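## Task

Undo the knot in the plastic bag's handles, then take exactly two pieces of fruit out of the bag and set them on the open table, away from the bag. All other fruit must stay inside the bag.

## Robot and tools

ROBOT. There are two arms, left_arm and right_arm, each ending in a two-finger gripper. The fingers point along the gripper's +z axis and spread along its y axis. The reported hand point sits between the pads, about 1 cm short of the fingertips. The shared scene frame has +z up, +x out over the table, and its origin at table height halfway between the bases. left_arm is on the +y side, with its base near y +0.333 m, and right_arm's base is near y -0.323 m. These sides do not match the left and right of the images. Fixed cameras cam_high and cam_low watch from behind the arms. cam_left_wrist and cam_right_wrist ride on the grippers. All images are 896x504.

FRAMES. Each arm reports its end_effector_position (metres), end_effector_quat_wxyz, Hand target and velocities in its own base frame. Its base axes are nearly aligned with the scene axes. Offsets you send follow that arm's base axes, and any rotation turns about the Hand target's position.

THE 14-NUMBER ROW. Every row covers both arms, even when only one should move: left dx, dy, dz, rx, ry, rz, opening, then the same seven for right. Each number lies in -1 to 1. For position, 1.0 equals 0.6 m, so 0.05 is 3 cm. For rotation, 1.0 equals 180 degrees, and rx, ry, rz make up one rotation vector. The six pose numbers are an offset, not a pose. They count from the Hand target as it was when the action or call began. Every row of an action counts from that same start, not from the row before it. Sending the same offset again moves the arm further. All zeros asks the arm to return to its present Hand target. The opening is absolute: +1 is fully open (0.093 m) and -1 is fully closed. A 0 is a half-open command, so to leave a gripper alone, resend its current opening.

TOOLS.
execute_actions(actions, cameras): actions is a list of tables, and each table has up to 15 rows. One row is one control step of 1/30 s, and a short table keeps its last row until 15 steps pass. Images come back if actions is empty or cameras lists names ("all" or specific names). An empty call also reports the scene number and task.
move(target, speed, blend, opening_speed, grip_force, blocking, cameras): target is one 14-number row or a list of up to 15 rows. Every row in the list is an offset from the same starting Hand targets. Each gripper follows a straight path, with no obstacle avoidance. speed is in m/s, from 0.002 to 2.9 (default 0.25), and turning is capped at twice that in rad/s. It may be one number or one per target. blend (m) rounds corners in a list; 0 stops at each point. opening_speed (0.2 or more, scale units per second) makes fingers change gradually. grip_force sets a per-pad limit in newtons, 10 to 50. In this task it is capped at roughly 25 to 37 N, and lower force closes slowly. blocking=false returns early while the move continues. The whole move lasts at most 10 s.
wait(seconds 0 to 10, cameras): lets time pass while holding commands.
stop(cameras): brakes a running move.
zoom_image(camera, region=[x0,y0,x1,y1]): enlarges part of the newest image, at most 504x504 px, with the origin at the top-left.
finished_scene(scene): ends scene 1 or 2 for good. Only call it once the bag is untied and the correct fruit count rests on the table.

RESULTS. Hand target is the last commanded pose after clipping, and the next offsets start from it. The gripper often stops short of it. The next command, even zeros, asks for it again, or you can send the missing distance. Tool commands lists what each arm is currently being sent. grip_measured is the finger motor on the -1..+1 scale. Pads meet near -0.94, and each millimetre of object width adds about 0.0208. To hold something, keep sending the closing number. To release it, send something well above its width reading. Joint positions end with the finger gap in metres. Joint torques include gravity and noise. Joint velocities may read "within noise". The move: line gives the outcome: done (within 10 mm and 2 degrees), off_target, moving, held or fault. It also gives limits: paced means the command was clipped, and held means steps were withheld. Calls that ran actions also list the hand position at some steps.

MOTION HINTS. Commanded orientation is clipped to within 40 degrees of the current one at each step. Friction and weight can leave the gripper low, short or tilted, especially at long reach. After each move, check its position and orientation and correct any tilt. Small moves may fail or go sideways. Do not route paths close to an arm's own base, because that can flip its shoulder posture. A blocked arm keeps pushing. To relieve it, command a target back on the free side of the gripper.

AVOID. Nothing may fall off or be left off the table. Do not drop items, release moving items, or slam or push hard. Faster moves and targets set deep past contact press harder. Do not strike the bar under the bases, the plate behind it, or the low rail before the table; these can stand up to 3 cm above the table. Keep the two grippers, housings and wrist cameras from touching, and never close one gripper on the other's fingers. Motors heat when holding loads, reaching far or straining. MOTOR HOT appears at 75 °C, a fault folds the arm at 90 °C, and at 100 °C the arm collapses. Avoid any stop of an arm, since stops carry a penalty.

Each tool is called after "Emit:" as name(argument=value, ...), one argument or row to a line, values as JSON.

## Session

Emit:
execute_actions(
  actions=[],
)

Scene clock: 0.00 s.
left_arm: end_effector_position=(+0.3868, -0.0039, +0.0857) grip_measured=+1.000 end_effector_quat_wxyz=(+0.587, -0.009, +0.808, +0.048) | right_arm: end_effector_position=(+0.3867, -0.0265, +0.0821) grip_measured=+1.000 end_effector_quat_wxyz=(+0.551, +0.024, +0.834, -0.024)
Joint positions: left_arm=[-0.082 1.607 0.328 0.964 -0.166 0.017 0.093] | right_arm=[-0.065 1.538 0.38 0.754 0.007 -0.012 0.093]
Joint velocities: within noise
Joint torques (N m): no reading
Heat: left arm: 25 °C; right arm: 26 °C.
Hand target: left_arm +0.3875, -0.0054, +0.0867; +0.588, -0.007, +0.808, +0.046 | right_arm +0.3887, -0.0247, +0.0860; +0.555, +0.022, +0.831, -0.022
Tool commands: left_gripper/opening=+1.0 right_gripper/opening=+1.0
camera_calibration:
cam_left_wrist: T_world_to_cam=[[0.0686596, -0.996827, -0.0402746, -0.0281183], [-0.666273, -0.0157698, -0.745541, 0.360973], [0.74254, 0.0780224, -0.665242, -0.144882], [0, 0, 0, 1]] pos_world=[0.350018, -0.0110326, 0.171606]
cam_right_wrist: T_world_to_cam=[[-0.0865711, -0.99537, 0.0417695, -0.000657367], [-0.751188, 0.037679, -0.659012, 0.385118], [0.654387, -0.0884282, -0.750971, -0.104223], [0, 0, 0, 1]] pos_world=[0.357441, -0.0243814, 0.175557]

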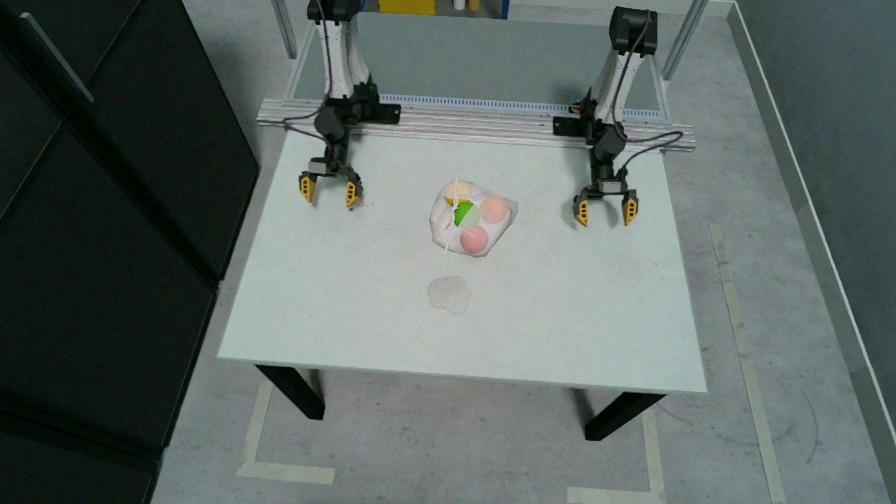

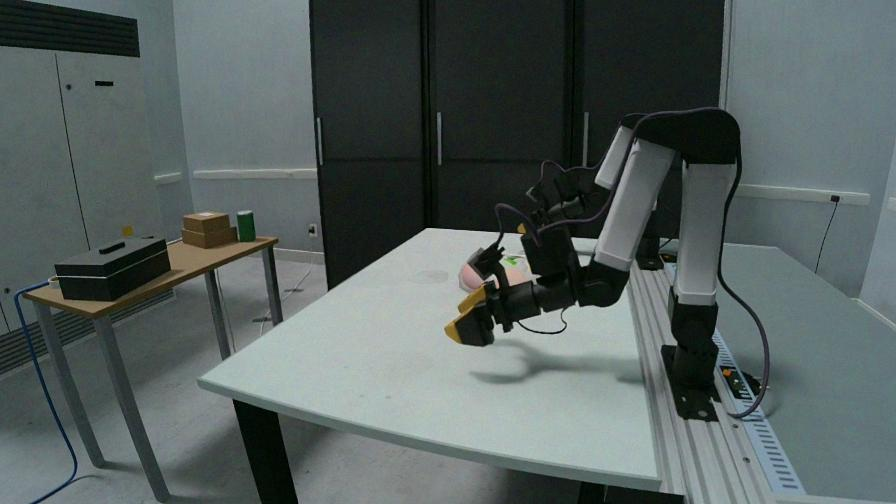

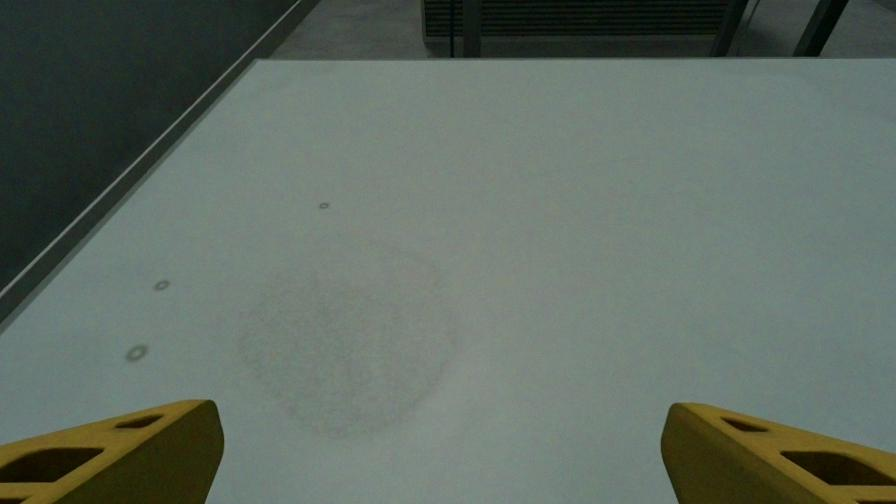

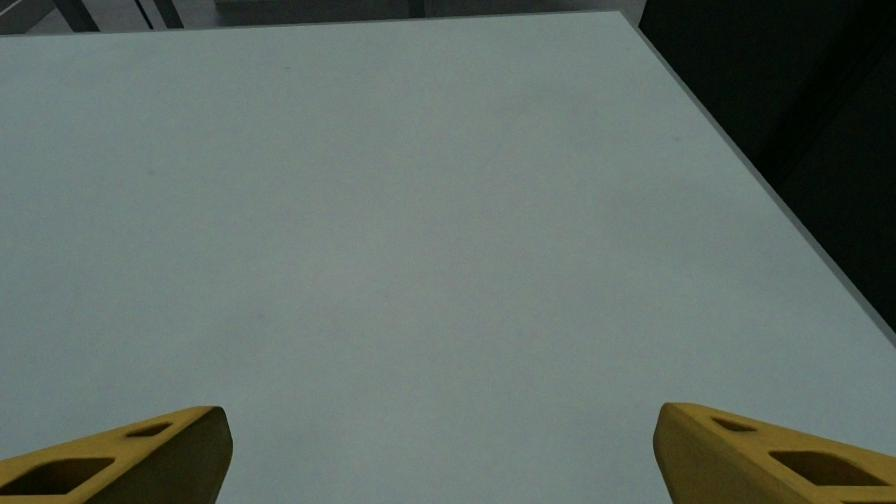

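Emit:
zoom_image(
  camera="cam_high",
  region=[410, 160, 540, 270],
)

Scaled by 3.877 from the camera's 896x504 image, which has a finer 1280x720 frame.

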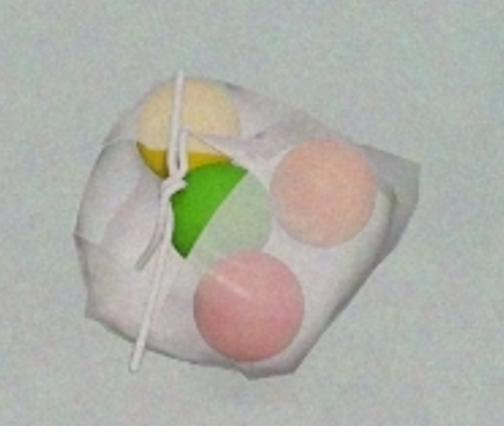

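Emit:
move(
  target=[-0.179,-0.374,0.29,0.046,0.138,-0.203,0.0,0,0,0,0,0,0,1],
  cameras=["cam_left_wrist"],
)

Emit:
zoom_image(
  camera="cam_left_wrist",
  region=[250, 50, 650, 400],
)

Scene clock: 3.97 s.
left_arm: end_effector_position=(+0.2818, -0.2249, +0.2567) grip_measured=+0.002 end_effector_quat_wxyz=(+0.392, +0.294, +0.868, -0.073) | right_arm: end_effector_position=(+0.3867, -0.0265, +0.0821) grip_measured=+1.000 end_effector_quat_wxyz=(+0.551, +0.024, +0.834, -0.024)
Joint positions: left_arm=[-0.757 1.266 1.256 -0.755 -0.178 -0.026 0.045] | right_arm=[-0.065 1.538 0.38 0.754 0.007 -0.012 0.093]
Joint torques (N m): left_arm=[-0.35 -3.67 9.55 1.68 0.07 -0.11] | right_arm=[0.05 -4.83 6.17 2.02 0.07 0.04]
Heat: left arm: 26 °C; right arm: 27 °C.
Hand target: left_arm +0.2800, -0.2298, +0.2606; +0.387, +0.296, +0.869, -0.081 | right_arm +0.3887, -0.0247, +0.0860; +0.555, +0.022, +0.831, -0.022
Off the commanded pose: left_arm 0.007 m, 1 deg | right_arm 0.005 m, 1 deg.
move: done
camera_calibration:
cam_left_wrist: T_world_to_cam=[[-0.562037, -0.823403, -0.0782367, -0.00783235], [-0.743862, 0.544559, -0.38746, 0.470938], [0.361641, -0.15957, -0.918561, 0.183055], [0, 0, 0, 1]] pos_world=[0.279711, -0.233693, 0.350005]
Images, in order (width x height): cam_left_wrist 896x504.

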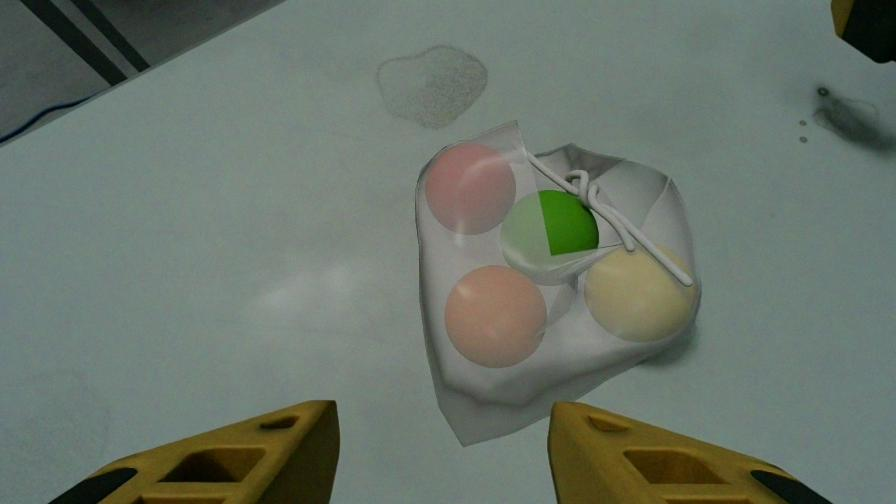

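Scaled by 1.260 from the camera's 896x504 image, which has a finer 1280x720 frame.

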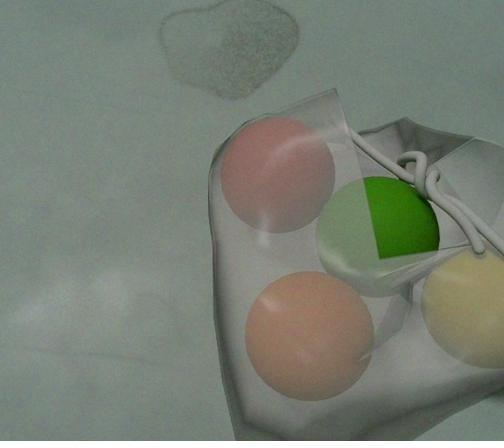

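Emit:
zoom_image(
  camera="cam_left_wrist",
  region=[500, 120, 720, 310],
)

Scaled by 2.291 from the camera's 896x504 image, which has a finer 1280x720 frame.

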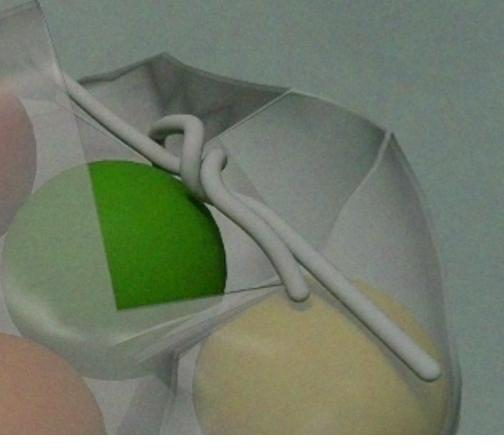

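Emit:
move(
  target=[0.04,-0.15,-0.03,0,0,0,0,0,0,0,0,0,0,1],
  cameras=["cam_left_wrist","cam_low"],
)

Emit:
zoom_image(
  camera="cam_left_wrist",
  region=[330, 60, 730, 360],
)

Emit:
zoom_image(
  camera="cam_low",
  region=[420, 230, 600, 340],
)

Scene clock: 6.60 s.
left_arm: end_effector_position=(+0.3004, -0.3127, +0.2328) grip_measured=+0.002 end_effector_quat_wxyz=(+0.374, +0.303, +0.873, -0.075) | right_arm: end_effector_position=(+0.3867, -0.0265, +0.0821) grip_measured=+1.000 end_effector_quat_wxyz=(+0.551, +0.024, +0.834, -0.024)
Joint positions: left_arm=[-0.906 1.571 1.446 -0.699 -0.261 -0.134 0.045] | right_arm=[-0.065 1.538 0.38 0.754 0.007 -0.012 0.093]
Joint torques (N m): left_arm=[-0.32 -6.63 9.74 1.88 -0.23 -0.09] | right_arm=[0.08 -4.78 6.12 2.02 0.08 0.06]
Heat: left arm: 26 °C; right arm: 28 °C.
Hand target: left_arm +0.3041, -0.3198, +0.2426; +0.387, +0.296, +0.869, -0.081 | right_arm +0.3887, -0.0247, +0.0860; +0.555, +0.022, +0.831, -0.022
Off the commanded pose: left_arm 0.013 m, 2 deg | right_arm 0.005 m, 1 deg.
move: off_target (left_arm)
camera_calibration:
cam_left_wrist: T_world_to_cam=[[-0.578093, -0.812837, -0.0714475, -0.0649412], [-0.7475, 0.562659, -0.353071, 0.522034], [0.32719, -0.150701, -0.932865, 0.156737], [0, 0, 0, 1]] pos_world=[0.301395, -0.322893, 0.325889]
Images, in order (width x height): cam_low 896x504, cam_left_wrist 896x504.

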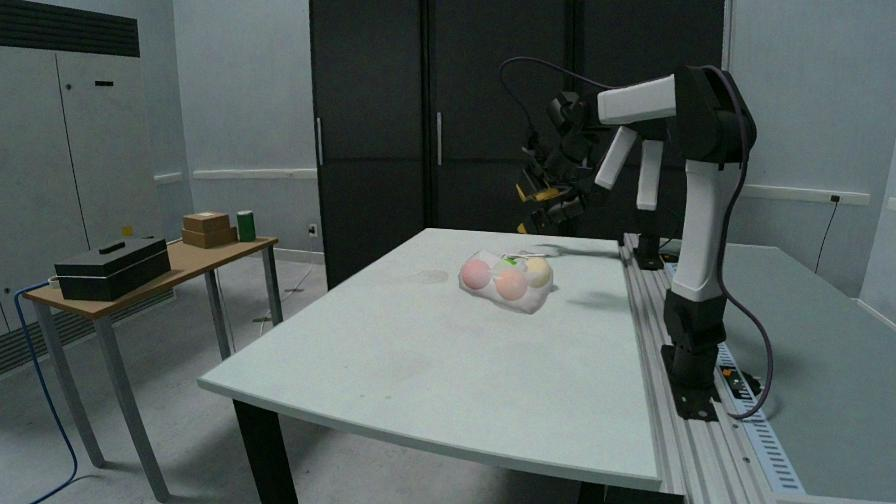

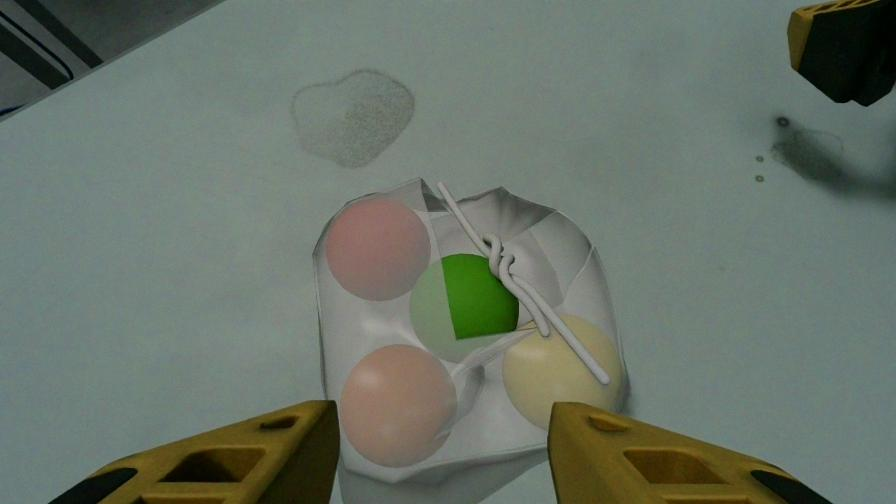

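Scaled by 1.260 from the camera's 896x504 image, which has a finer 1280x720 frame.

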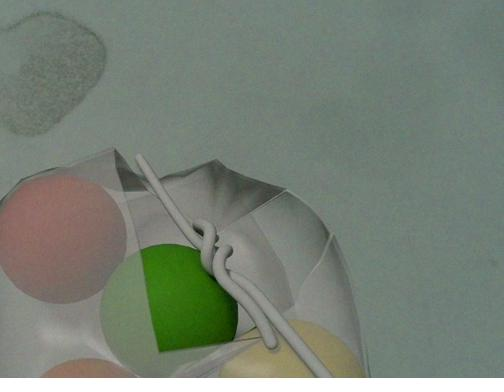

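Scaled by 2.800 from the camera's 896x504 image, which has a finer 1280x720 frame.

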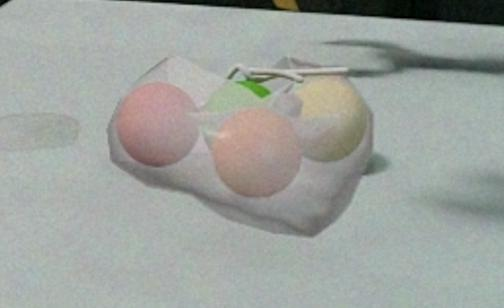

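Emit:
zoom_image(
  camera="cam_left_wrist",
  region=[410, 170, 570, 290],
)

Emit:
zoom_image(
  camera="cam_left_wrist",
  region=[470, 220, 630, 400],
)

Emit:
zoom_image(
  camera="cam_low",
  region=[480, 240, 560, 285],
)

Emit:
move(
  target=[0.13,0.05,-0.02,0,0,0,0,0,0,0,0,0,0,1],
  cameras=["cam_left_wrist"],
)

Emit:
zoom_image(
  camera="cam_left_wrist",
  region=[400, 200, 700, 460],
)

Scaled by 3.150 from the camera's 896x504 image, which has a finer 1280x720 frame.

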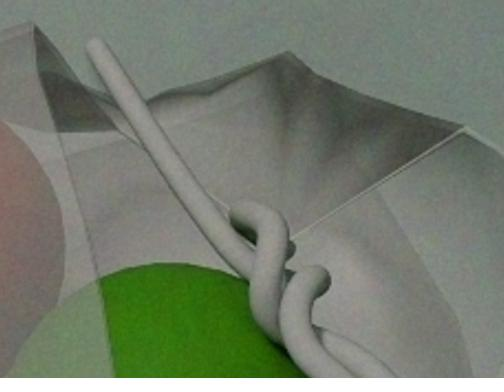

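Scaled by 2.800 from the camera's 896x504 image, which has a finer 1280x720 frame.

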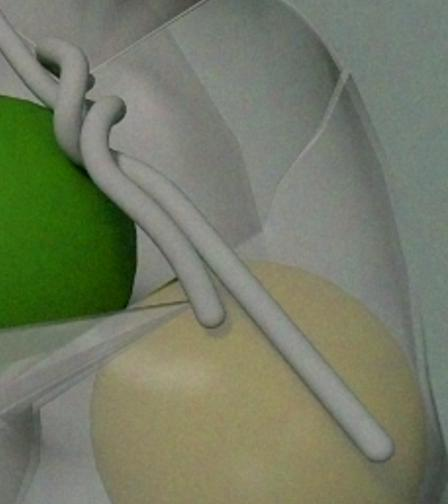

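Scaled by 6.300 from the camera's 896x504 image, which has a finer 1280x720 frame.

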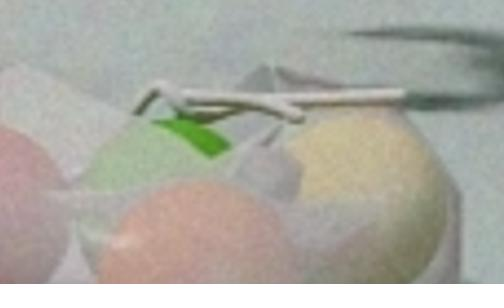

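Scene clock: 8.87 s.
left_arm: end_effector_position=(+0.3773, -0.2814, +0.2233) grip_measured=+0.002 end_effector_quat_wxyz=(+0.378, +0.290, +0.876, -0.072) | right_arm: end_effector_position=(+0.3867, -0.0265, +0.0821) grip_measured=+1.000 end_effector_quat_wxyz=(+0.551, +0.024, +0.834, -0.024)
Joint positions: left_arm=[-0.686 1.68 1.513 -0.622 -0.127 0.004 0.045] | right_arm=[-0.065 1.538 0.38 0.754 0.007 -0.012 0.093]
Joint torques (N m): left_arm=[0.06 -7.25 9.84 1.98 0.11 0.08] | right_arm=[0.06 -4.81 6.15 2.01 0.07 0.03]
Heat: left arm: 27 °C; right arm: 29 °C.
Hand target: left_arm +0.3821, -0.2898, +0.2306; +0.387, +0.296, +0.869, -0.081 | right_arm +0.3887, -0.0247, +0.0860; +0.555, +0.022, +0.831, -0.022
Off the commanded pose: left_arm 0.012 m, 2 deg | right_arm 0.005 m, 1 deg.
move: off_target (left_arm)
camera_calibration:
cam_left_wrist: T_world_to_cam=[[-0.554225, -0.829639, -0.0673297, -0.0104127], [-0.762043, 0.538278, -0.359925, 0.558695], [0.33485, -0.148171, -0.930549, 0.12477], [0, 0, 0, 1]] pos_world=[0.378199, -0.290885, 0.316491]
Images, in order (width x height): cam_left_wrist 896x504.

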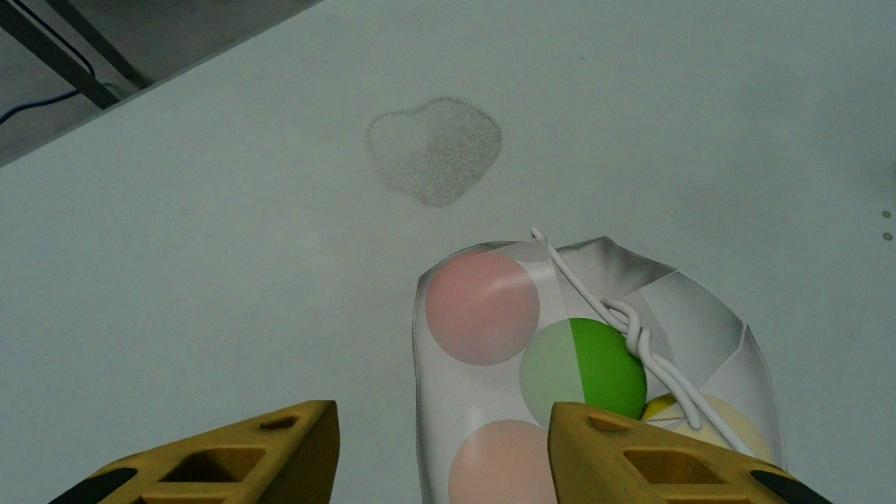

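Scaled by 1.680 from the camera's 896x504 image, which has a finer 1280x720 frame.

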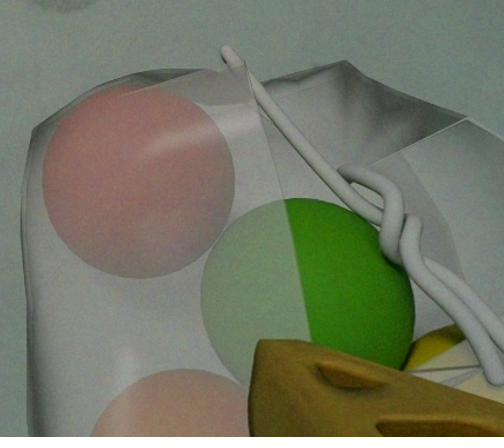

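Emit:
move(
  target=[-0.101,-0.144,-0.175,0.054,0.258,0.198,-0.6,0,0,0,0,0,0,1],
  cameras=["cam_left_wrist","cam_low"],
)

Emit:
zoom_image(
  camera="cam_left_wrist",
  region=[300, 200, 700, 500],
)

Emit:
zoom_image(
  camera="cam_low",
  region=[450, 210, 590, 310],
)

Scene clock: 16.83 s.
left_arm: end_effector_position=(+0.3266, -0.3694, +0.1290) grip_measured=-0.598 end_effector_quat_wxyz=(+0.051, -0.001, +0.998, -0.045) | right_arm: end_effector_position=(+0.3867, -0.0265, +0.0821) grip_measured=+1.000 end_effector_quat_wxyz=(+0.551, +0.024, +0.834, -0.024)
Joint positions: left_arm=[-0.853 2.455 2.573 -1.553 -0.018 -0.854 0.016] | right_arm=[-0.065 1.538 0.38 0.754 0.007 -0.012 0.093]
Joint torques (N m): left_arm=[-0.72 -11.3 8.31 0.56 0.11 -0.09] | right_arm=[0.01 -4.83 6.12 2.03 0.04 0.05]
Heat: left arm: 29 °C; right arm: 30 °C.
Hand target: left_arm +0.3214, -0.3762, +0.1257; +0.000, -0.001, +1.000, +0.000 | right_arm +0.3887, -0.0247, +0.0860; +0.555, +0.022, +0.831, -0.022
Off the commanded pose: left_arm 0.009 m, 8 deg | right_arm 0.005 m, 1 deg.
joint sent to its limit (left arm) — joint 4 (wrist pitch), lower limit. The joint targets are off in orientation, not in position.
move: off_target (left_arm)
camera_calibration:
cam_left_wrist: T_world_to_cam=[[0.0222268, -0.994468, 0.102659, -0.389054], [-0.950509, 0.0108098, 0.31051, 0.313683], [-0.309902, -0.10448, -0.94501, 0.269508], [0, 0, 0, 1]] pos_world=[0.390327, -0.362134, 0.197227]
Images, in order (width x height): cam_low 896x504, cam_left_wrist 896x504.

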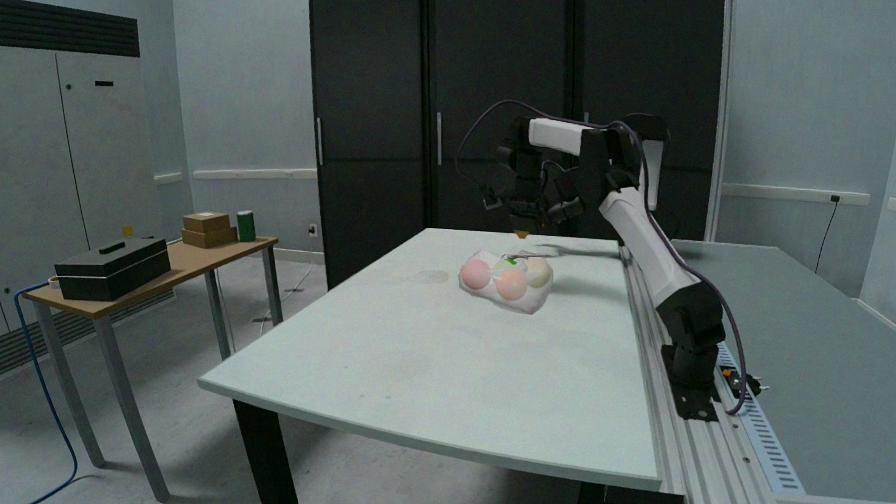

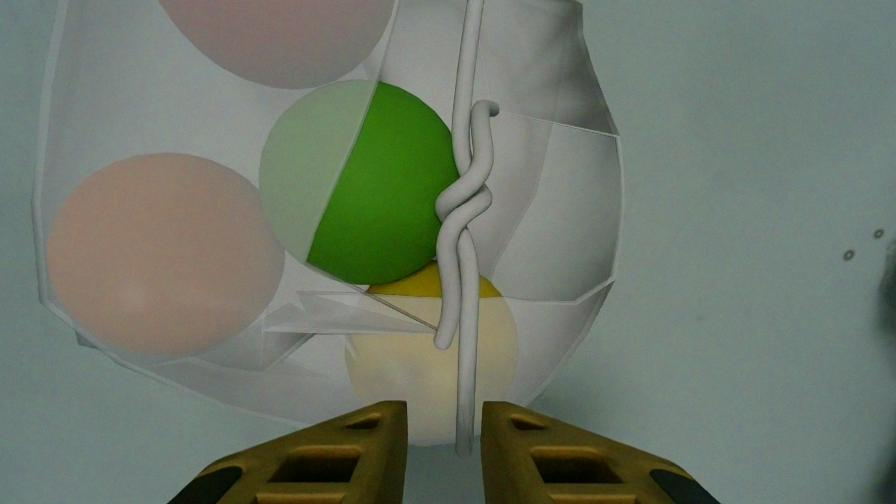

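Scaled by 1.260 from the camera's 896x504 image, which has a finer 1280x720 frame.

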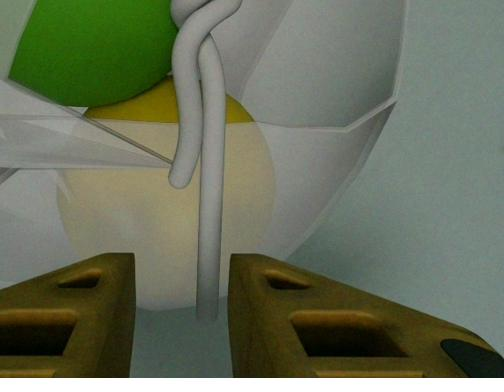

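Scaled by 3.600 from the camera's 896x504 image, which has a finer 1280x720 frame.

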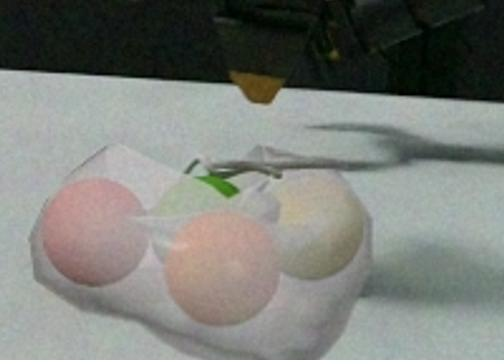

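Emit:
move(
  target=[
    [-0.034,-0.022,-0.09,0,0,0,-0.6,0,0,0,0,0,0,1],
    [-0.034,-0.022,-0.09,0,0,0,-1,0,0,0,0,0,0,1],
  ],
  speed=0.12,
  cameras=["cam_left_wrist"],
)

Scene clock: 20.10 s.
left_arm: end_effector_position=(+0.3069, -0.3846, +0.0759) grip_measured=-0.936 end_effector_quat_wxyz=(+0.013, -0.001, +1.000, -0.004) | right_arm: end_effector_position=(+0.3867, -0.0265, +0.0821) grip_measured=+1.000 end_effector_quat_wxyz=(+0.551, +0.024, +0.834, -0.024)
Joint positions: left_arm=[-0.902 2.57 2.577 -1.555 -0.015 -0.905 0] | right_arm=[-0.065 1.538 0.38 0.754 0.007 -0.012 0.093]
Joint torques (N m): left_arm=[-0.62 -12.15 7.6 0.36 0.11 -0.08] | right_arm=[0.08 -4.82 6.16 2.02 0.07 0.06]
Heat: left arm: 29 °C; right arm: 31 °C.
Hand target: left_arm +0.3010, -0.3895, +0.0717; +0.000, -0.001, +1.000, +0.000 | right_arm +0.3887, -0.0247, +0.0860; +0.555, +0.022, +0.831, -0.022
Off the commanded pose: left_arm 0.009 m, 2 deg | right_arm 0.005 m, 1 deg.
joint sent to its limit (left arm) — joint 4 (wrist pitch), lower limit. The joint targets still meet the commanded pose.
move: done
camera_calibration:
cam_left_wrist: T_world_to_cam=[[0.0276806, -0.99942, 0.0198104, -0.395431], [-0.924007, -0.0180209, 0.381951, 0.287077], [-0.381373, -0.0288776, -0.92397, 0.261101], [0, 0, 0, 1]] pos_world=[0.375783, -0.382488, 0.139433]
Images, in order (width x height): cam_left_wrist 896x504.

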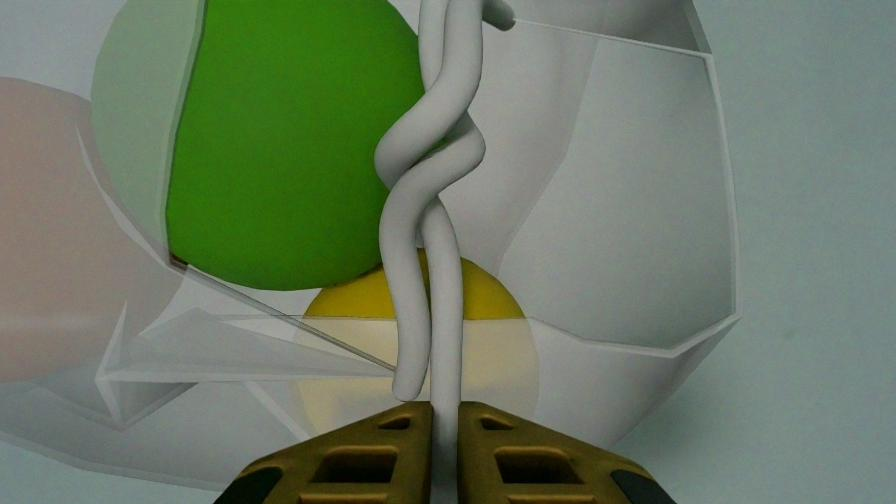

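Emit:
move(
  target=[
    [0.02,-0.08,0.02,0,0,0,-1,0,0,0,0,0,0,1],
    [0.02,-0.08,0.02,0,0,0,-0.5,0,0,0,0,0,0,1],
    [0.02,-0.08,0.13,0,0,0,-0.5,0,0,0,0,0,0,1],
  ],
  speed=0.1,
  cameras=["cam_left_wrist"],
)

Scene clock: 23.37 s.
left_arm: end_effector_position=(+0.3147, -0.4270, +0.1257) grip_measured=-0.502 end_effector_quat_wxyz=(+0.077, -0.001, +0.993, -0.093) | right_arm: end_effector_position=(+0.3867, -0.0265, +0.0821) grip_measured=+1.000 end_effector_quat_wxyz=(+0.551, +0.024, +0.834, -0.024)
Joint positions: left_arm=[-0.94 2.611 2.841 -1.56 -0.015 -0.94 0.021] | right_arm=[-0.065 1.538 0.38 0.754 0.007 -0.012 0.093]
Joint torques (N m): left_arm=[-0.62 -16.2 7.94 1.07 0.09 -0.07] | right_arm=[0.05 -4.85 6.16 2.01 0.06 0.05]
Heat: left arm: 30 °C; right arm: 32 °C.
Hand target: left_arm +0.3130, -0.4375, +0.1496; +0.000, -0.001, +1.000, +0.000 | right_arm +0.3887, -0.0247, +0.0860; +0.555, +0.022, +0.831, -0.022
Off the commanded pose: left_arm 0.026 m, 14 deg | right_arm 0.005 m, 1 deg.
elbow stopped short (left arm): the move would have taken joint 3 (elbow) straighter than the controller allows.
move: off_target (left_arm); target 2's new opening was sent with left_arm's hand 0.012 m and 10 deg from that target
camera_calibration:
cam_left_wrist: T_world_to_cam=[[0.0109242, -0.980179, 0.197813, -0.44799], [-0.965201, 0.0413544, 0.258217, 0.328357], [-0.261279, -0.193751, -0.945618, 0.203353], [0, 0, 0, 1]] pos_world=[0.374957, -0.413289, 0.196125]
Images, in order (width x height): cam_left_wrist 896x504.

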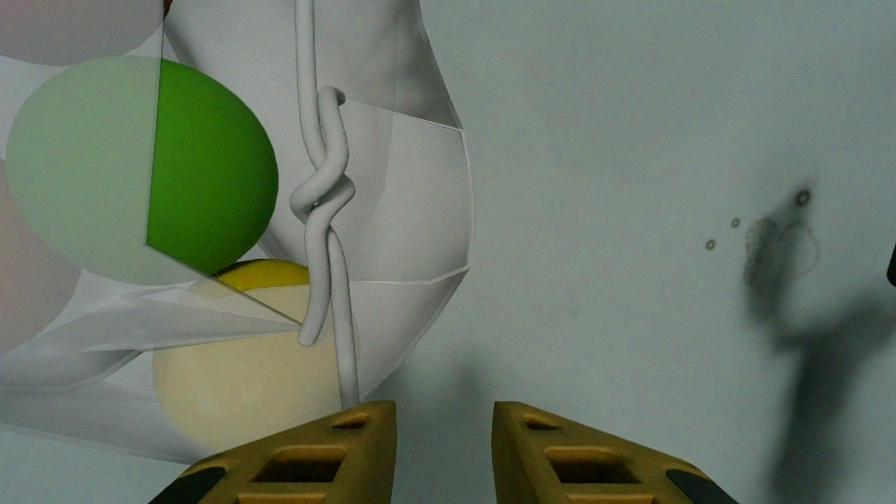

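Emit:
move(
  target=[
    [0,0.061,-0.07,0,0,0,-0.65,0,0,0,0,0,0,1],
  ],
  speed=0.15,
  cameras=["cam_left_wrist"],
)

Scene clock: 25.63 s.
left_arm: end_effector_position=(+0.3164, -0.4032, +0.0904) grip_measured=-0.648 end_effector_quat_wxyz=(+0.039, -0.006, +0.998, -0.040) | right_arm: end_effector_position=(+0.3867, -0.0265, +0.0821) grip_measured=+1.000 end_effector_quat_wxyz=(+0.551, +0.024, +0.834, -0.024)
Joint positions: left_arm=[-0.91 2.611 2.712 -1.56 -0.013 -0.922 0.014] | right_arm=[-0.065 1.538 0.38 0.754 0.007 -0.012 0.093]
Joint torques (N m): left_arm=[0.32 -17.2 4.41 0.57 0.11 0.11] | right_arm=[-0.01 -4.86 6.08 2.02 0.05 0.05]
Heat: left arm: 31 °C; right arm: 32 °C.
Hand target: left_arm +0.3130, -0.4009, +0.1076; +0.000, -0.001, +1.000, +0.000 | right_arm +0.3887, -0.0247, +0.0860; +0.555, +0.022, +0.831, -0.022
Off the commanded pose: left_arm 0.018 m, 6 deg | right_arm 0.005 m, 1 deg.
elbow stopped short (left arm): the move would have taken joint 3 (elbow) straighter than the controller allows.
joint sent to its limit (left arm) — joint 4 (wrist pitch), lower limit. The joint targets are off in orientation, not in position.
move: off_target (left_arm)
camera_calibration:
cam_left_wrist: T_world_to_cam=[[0.034105, -0.995084, 0.0929811, -0.421502], [-0.94281, -0.00116717, 0.333327, 0.307079], [-0.33158, -0.0990317, -0.938215, 0.234693], [0, 0, 0, 1]] pos_world=[0.381712, -0.395829, 0.157027]
Images, in order (width x height): cam_left_wrist 896x504.

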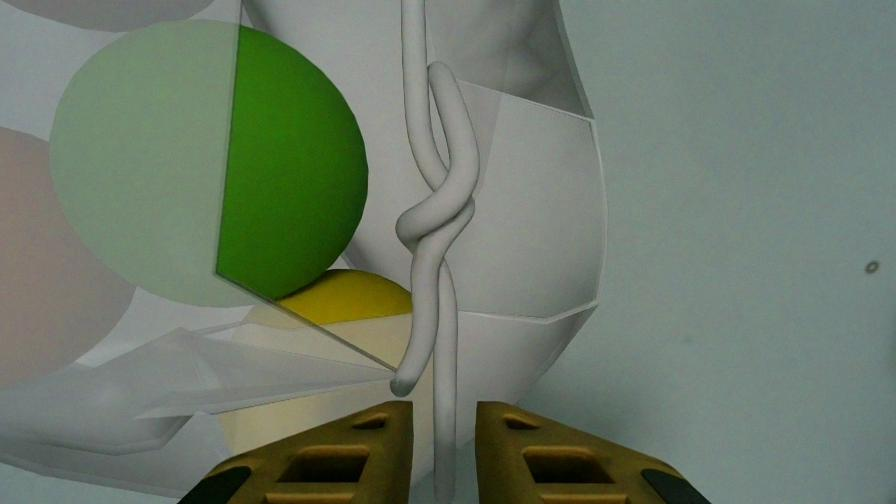

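Emit:
move(
  target=[0.008,0.016,0.0,0,-0.13,0,-0.65,0,0,0,0,0,0,1],
  speed=0.15,
  cameras=["cam_left_wrist"],
)

Scene clock: 28.47 s.
left_arm: end_effector_position=(+0.3200, -0.3875, +0.0935) grip_measured=-0.648 end_effector_quat_wxyz=(+0.188, +0.002, +0.982, +0.016) | right_arm: end_effector_position=(+0.3867, -0.0265, +0.0821) grip_measured=+1.000 end_effector_quat_wxyz=(+0.551, +0.024, +0.834, -0.024)
Joint positions: left_arm=[-0.99 2.344 2.184 -1.222 -0.331 -0.955 0.014] | right_arm=[-0.065 1.538 0.38 0.754 0.007 -0.012 0.093]
Joint torques (N m): left_arm=[-0.61 -15.79 4.85 0.99 -0.38 -0.1] | right_arm=[-0.01 -4.82 6.19 2.03 0.07 0.05]
Heat: left arm: 33 °C; right arm: 32 °C.
Hand target: left_arm +0.3178, -0.3912, +0.1078; +0.203, -0.001, +0.979, +0.000 | right_arm +0.3887, -0.0247, +0.0860; +0.555, +0.022, +0.831, -0.022
Off the commanded pose: left_arm 0.015 m, 3 deg | right_arm 0.005 m, 1 deg.
move: off_target (left_arm)
camera_calibration:
cam_left_wrist: T_world_to_cam=[[0.0223996, -0.999675, -0.0121308, -0.394518], [-0.998973, -0.0228586, 0.0391259, 0.346502], [-0.0393905, 0.0112419, -0.999161, 0.195374], [0, 0, 0, 1]] pos_world=[0.362679, -0.388666, 0.176867]
Images, in order (width x height): cam_left_wrist 896x504.

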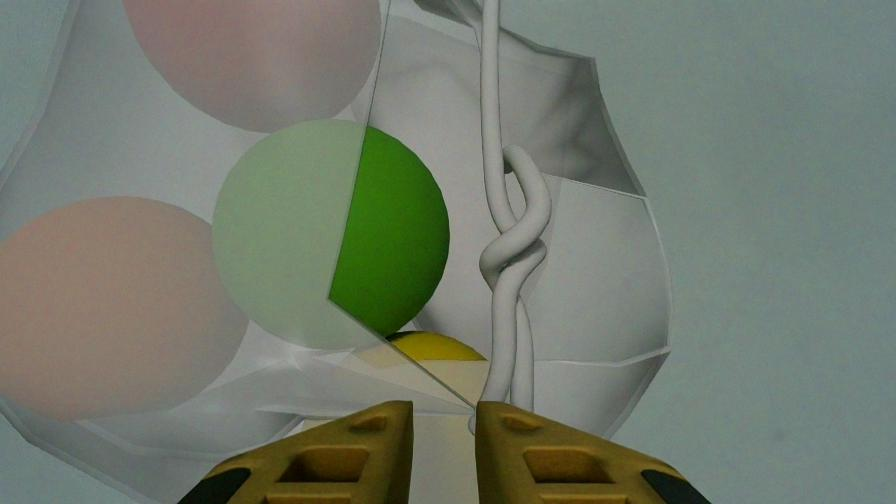

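Emit:
move(
  target=[
    [0.011,-0.010,-0.005,0,0,0,-0.65,0,0,0,0,0,0,1],
    [0.011,-0.010,-0.039,0,0,0,-0.65,0,0,0,0,0,0,1],
  ],
  speed=0.1,
  cameras=["cam_left_wrist"],
)

Scene clock: 30.67 s.
left_arm: end_effector_position=(+0.3253, -0.3953, +0.0881) grip_measured=-0.648 end_effector_quat_wxyz=(+0.199, -0.002, +0.980, +0.000) | right_arm: end_effector_position=(+0.3867, -0.0265, +0.0821) grip_measured=+1.000 end_effector_quat_wxyz=(+0.551, +0.024, +0.834, -0.024)
Joint positions: left_arm=[-0.99 2.344 2.155 -1.154 -0.332 -0.955 0.014] | right_arm=[-0.065 1.538 0.38 0.754 0.007 -0.012 0.093]
Joint torques (N m): left_arm=[-0.32 -12.89 5.11 1.05 -0.36 -0.03] | right_arm=[0.08 -4.89 6.09 2.03 0.06 0.05]
Heat: left arm: 34 °C; right arm: 32 °C.
Hand target: left_arm +0.3244, -0.3972, +0.0843; +0.203, -0.001, +0.979, +0.000 | right_arm +0.3887, -0.0247, +0.0860; +0.555, +0.022, +0.831, -0.022
Off the commanded pose: left_arm 0.004 m, 0 deg | right_arm 0.005 m, 1 deg.
move: done
camera_calibration:
cam_left_wrist: T_world_to_cam=[[0.022542, -0.99954, 0.0202723, -0.405349], [-0.999598, -0.0221855, 0.0176438, 0.354166], [-0.0171859, -0.0206619, -0.999639, 0.170461], [0, 0, 0, 1]] pos_world=[0.366091, -0.393783, 0.172367]
Images, in order (width x height): cam_left_wrist 896x504.

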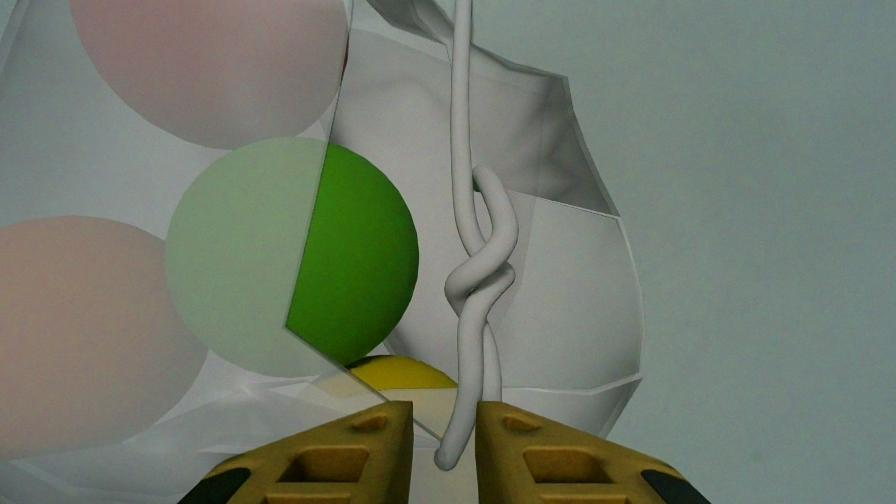

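Emit:
move(
  target=[
    [0,0,-0.034,0,0,0,-0.65,0,0,0,0,0,0,1],
    [0,0,-0.034,0,0,0,-1,0,0,0,0,0,0,1],
  ],
  speed=0.06,
  cameras=["cam_left_wrist"],
)

Emit:
zoom_image(
  camera="cam_left_wrist",
  region=[350, 270, 600, 500],
)

Scene clock: 32.93 s.
left_arm: end_effector_position=(+0.3257, -0.3960, +0.0684) grip_measured=-0.973 end_effector_quat_wxyz=(+0.199, -0.002, +0.980, -0.001) | right_arm: end_effector_position=(+0.3867, -0.0265, +0.0821) grip_measured=+1.000 end_effector_quat_wxyz=(+0.551, +0.024, +0.834, -0.024)
Joint positions: left_arm=[-0.99 2.344 2.076 -1.073 -0.332 -0.955 0] | right_arm=[-0.065 1.538 0.38 0.754 0.007 -0.012 0.093]
Joint torques (N m): left_arm=[-0.25 -12.9 4.97 1.06 -0.37 -0.04] | right_arm=[0.03 -4.83 6.05 2.02 0.08 0.04]
Heat: left arm: 34 °C; right arm: 33 °C.
Hand target: left_arm +0.3244, -0.3973, +0.0639; +0.203, -0.001, +0.979, +0.000 | right_arm +0.3887, -0.0247, +0.0860; +0.555, +0.022, +0.831, -0.022
Off the commanded pose: left_arm 0.005 m, 0 deg | right_arm 0.005 m, 1 deg.
move: done
camera_calibration:
cam_left_wrist: T_world_to_cam=[[0.0225573, -0.999492, 0.0225048, -0.405789], [-0.999622, -0.0221956, 0.0161932, 0.355128], [-0.0156855, -0.0228616, -0.999616, 0.149443], [0, 0, 0, 1]] pos_world=[0.366492, -0.394284, 0.152768]
Images, in order (width x height): cam_left_wrist 896x504.

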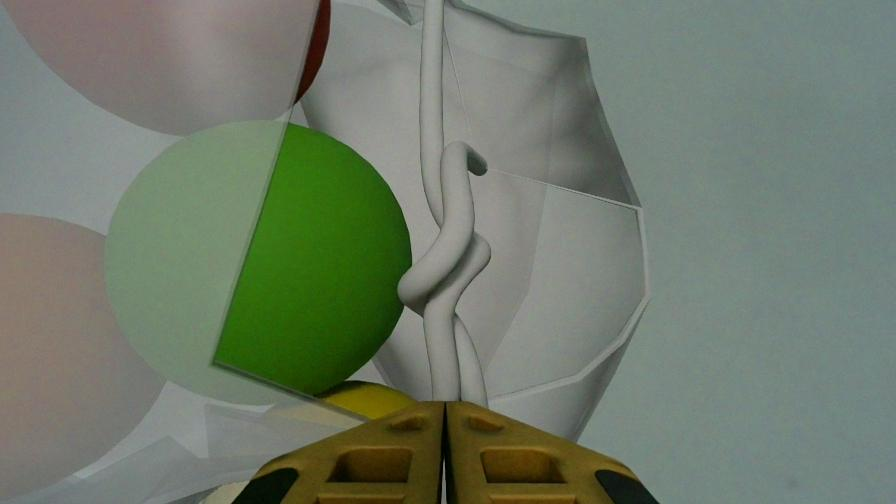

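Scaled by 2.016 from the camera's 896x504 image, which has a finer 1280x720 frame.

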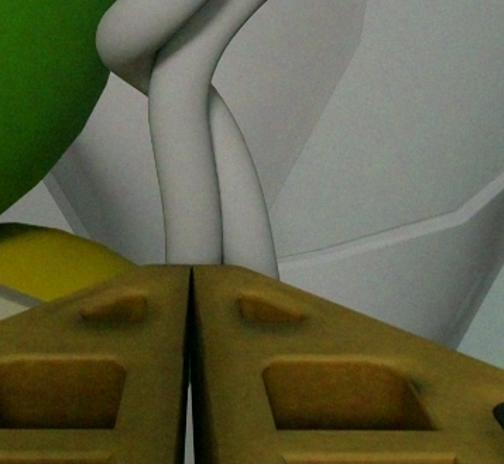

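Emit:
move(
  target=[
    [0,0,0,0,0,0,-0.65,0,0,0,0,0,0,1],
    [0,0,-0.023,0,0,0,-0.65,0,0,0,0,0,0,1],
    [0,0,-0.023,0,0,0,-1,0,0,0,0,0,0,1],
  ],
  speed=0.06,
  cameras=["cam_left_wrist"],
)

Emit:
zoom_image(
  camera="cam_left_wrist",
  region=[350, 270, 600, 500],
)

Scene clock: 35.70 s.
left_arm: end_effector_position=(+0.3284, -0.3974, +0.0588) grip_measured=-0.973 end_effector_quat_wxyz=(+0.207, -0.004, +0.978, -0.005) | right_arm: end_effector_position=(+0.3867, -0.0265, +0.0821) grip_measured=+1.000 end_effector_quat_wxyz=(+0.551, +0.024, +0.834, -0.024)
Joint positions: left_arm=[-0.99 2.344 2.033 -1.014 -0.341 -0.955 0] | right_arm=[-0.065 1.538 0.38 0.754 0.007 -0.012 0.093]
Joint torques (N m): left_arm=[-0.28 -12.55 4.67 1.03 -0.28 -0.03] | right_arm=[0.03 -4.85 6.16 2.01 0.09 0.05]
Heat: left arm: 35 °C; right arm: 33 °C.
Hand target: left_arm +0.3244, -0.3972, +0.0501; +0.203, -0.001, +0.979, +0.000 | right_arm +0.3887, -0.0247, +0.0860; +0.555, +0.022, +0.831, -0.022
Off the commanded pose: left_arm 0.010 m, 1 deg | right_arm 0.005 m, 1 deg.
move: done
camera_calibration:
cam_left_wrist: T_world_to_cam=[[0.0243372, -0.99924, 0.0304442, -0.408016], [-0.999704, -0.0243266, 0.000718956, 0.357979], [0.000022195, -0.0304527, -0.999536, 0.131666], [0, 0, 0, 1]] pos_world=[0.3678, -0.394988, 0.14377]
Images, in order (width x height): cam_left_wrist 896x504.

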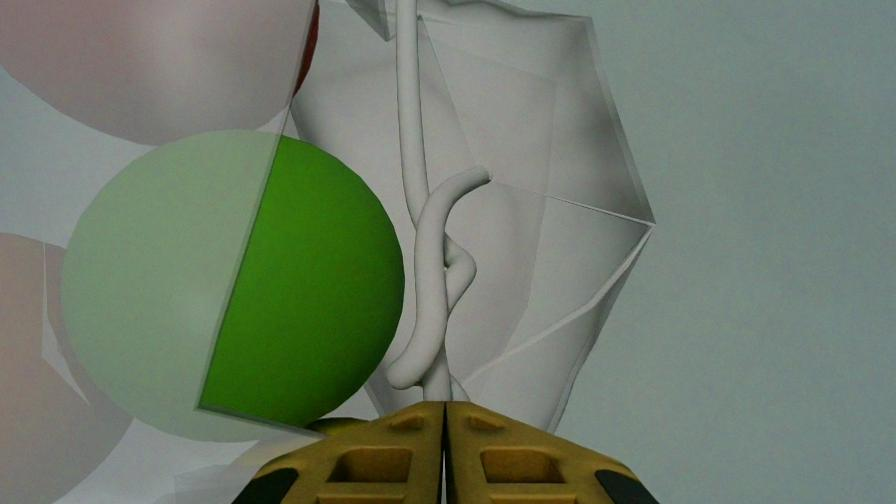

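Scaled by 2.016 from the camera's 896x504 image, which has a finer 1280x720 frame.

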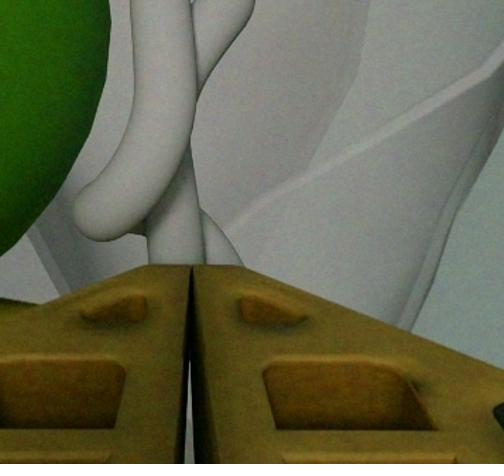

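Emit:
move(
  target=[
    [0,0,0.02,0,0,0,-0.5,0,0,0,0,0,0,1],
    [0,0,0.14,0,0,0,-0.5,0,0,0,0,0,0,1],
    [0.094,-0.01,0.14,0.102,0.102,-0.492,-0.5,0,0,0,0,0,0,1],
  ],
  speed=0.2,
  cameras=["cam_left_wrist","cam_low"],
)

Emit:
zoom_image(
  camera="cam_low",
  region=[450, 210, 590, 310],
)

Scene clock: 44.37 s.
left_arm: end_effector_position=(+0.3760, -0.3963, +0.1390) grip_measured=-0.502 end_effector_quat_wxyz=(+0.163, +0.692, +0.704, -0.001) | right_arm: end_effector_position=(+0.3867, -0.0265, +0.0821) grip_measured=+1.000 end_effector_quat_wxyz=(+0.551, +0.024, +0.834, -0.024)
Joint positions: left_arm=[-0.815 2.595 2.841 -1.49 -0.01 0.741 0.021] | right_arm=[-0.065 1.538 0.38 0.754 0.007 -0.012 0.093]
Joint torques (N m): left_arm=[0.35 -11.77 8.08 1.24 0.14 0.1] | right_arm=[0.05 -4.81 6.11 2.02 0.08 0.06]
Heat: left arm: 36 °C; right arm: 34 °C.
Hand target: left_arm +0.3809, -0.4032, +0.1341; +0.000, +0.706, +0.709, +0.000 | right_arm +0.3887, -0.0247, +0.0860; +0.555, +0.022, +0.831, -0.022
Off the commanded pose: left_arm 0.010 m, 19 deg | right_arm 0.005 m, 1 deg.
elbow stopped short (left arm): the move would have taken joint 3 (elbow) straighter than the controller allows.
move: off_target (left_arm)
camera_calibration:
cam_left_wrist: T_world_to_cam=[[-0.97611, -0.0652525, -0.207249, 0.368814], [-0.101443, 0.980363, 0.16911, 0.442531], [0.192145, 0.186094, -0.963561, 0.220416], [0, 0, 0, 1]] pos_world=[0.362542, -0.450793, 0.213984]
Images, in order (width x height): cam_low 896x504, cam_left_wrist 896x504.

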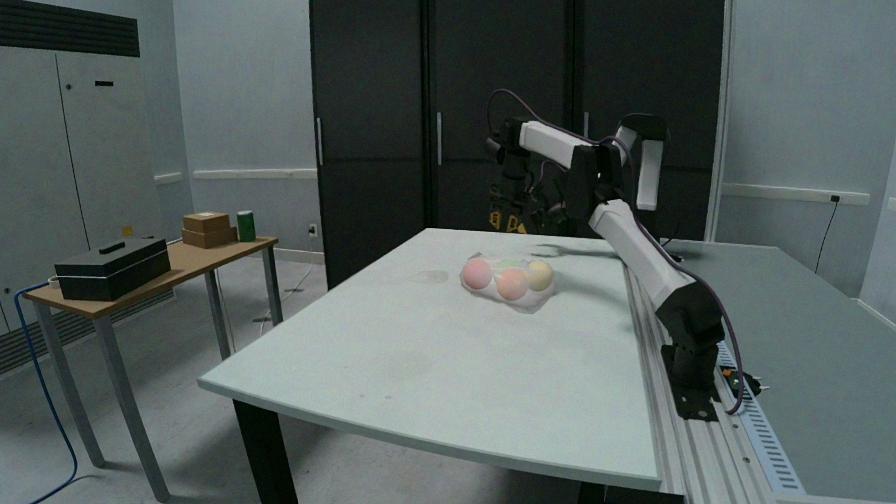

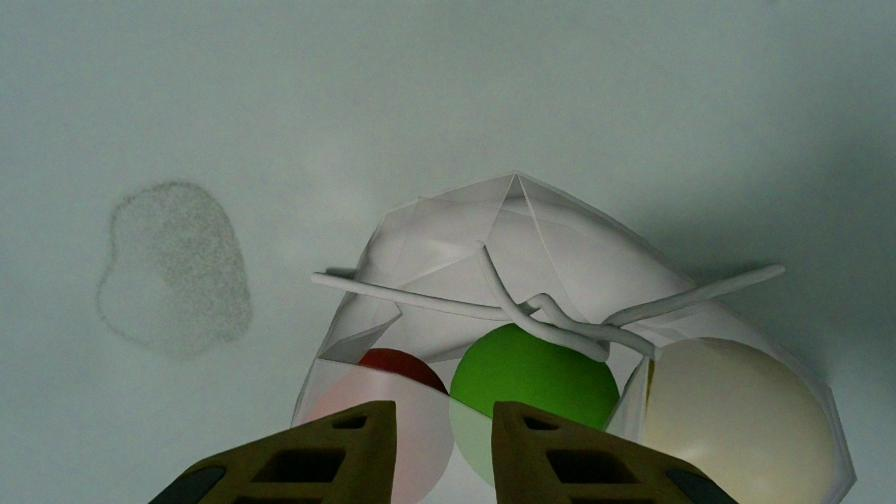

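Scaled by 3.600 from the camera's 896x504 image, which has a finer 1280x720 frame.

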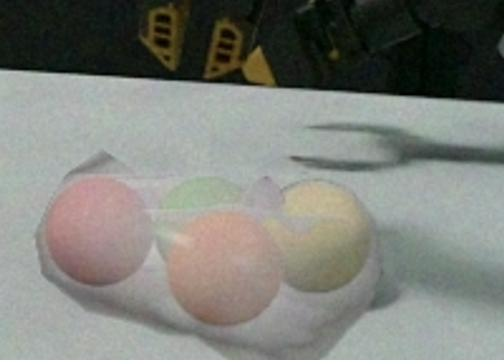

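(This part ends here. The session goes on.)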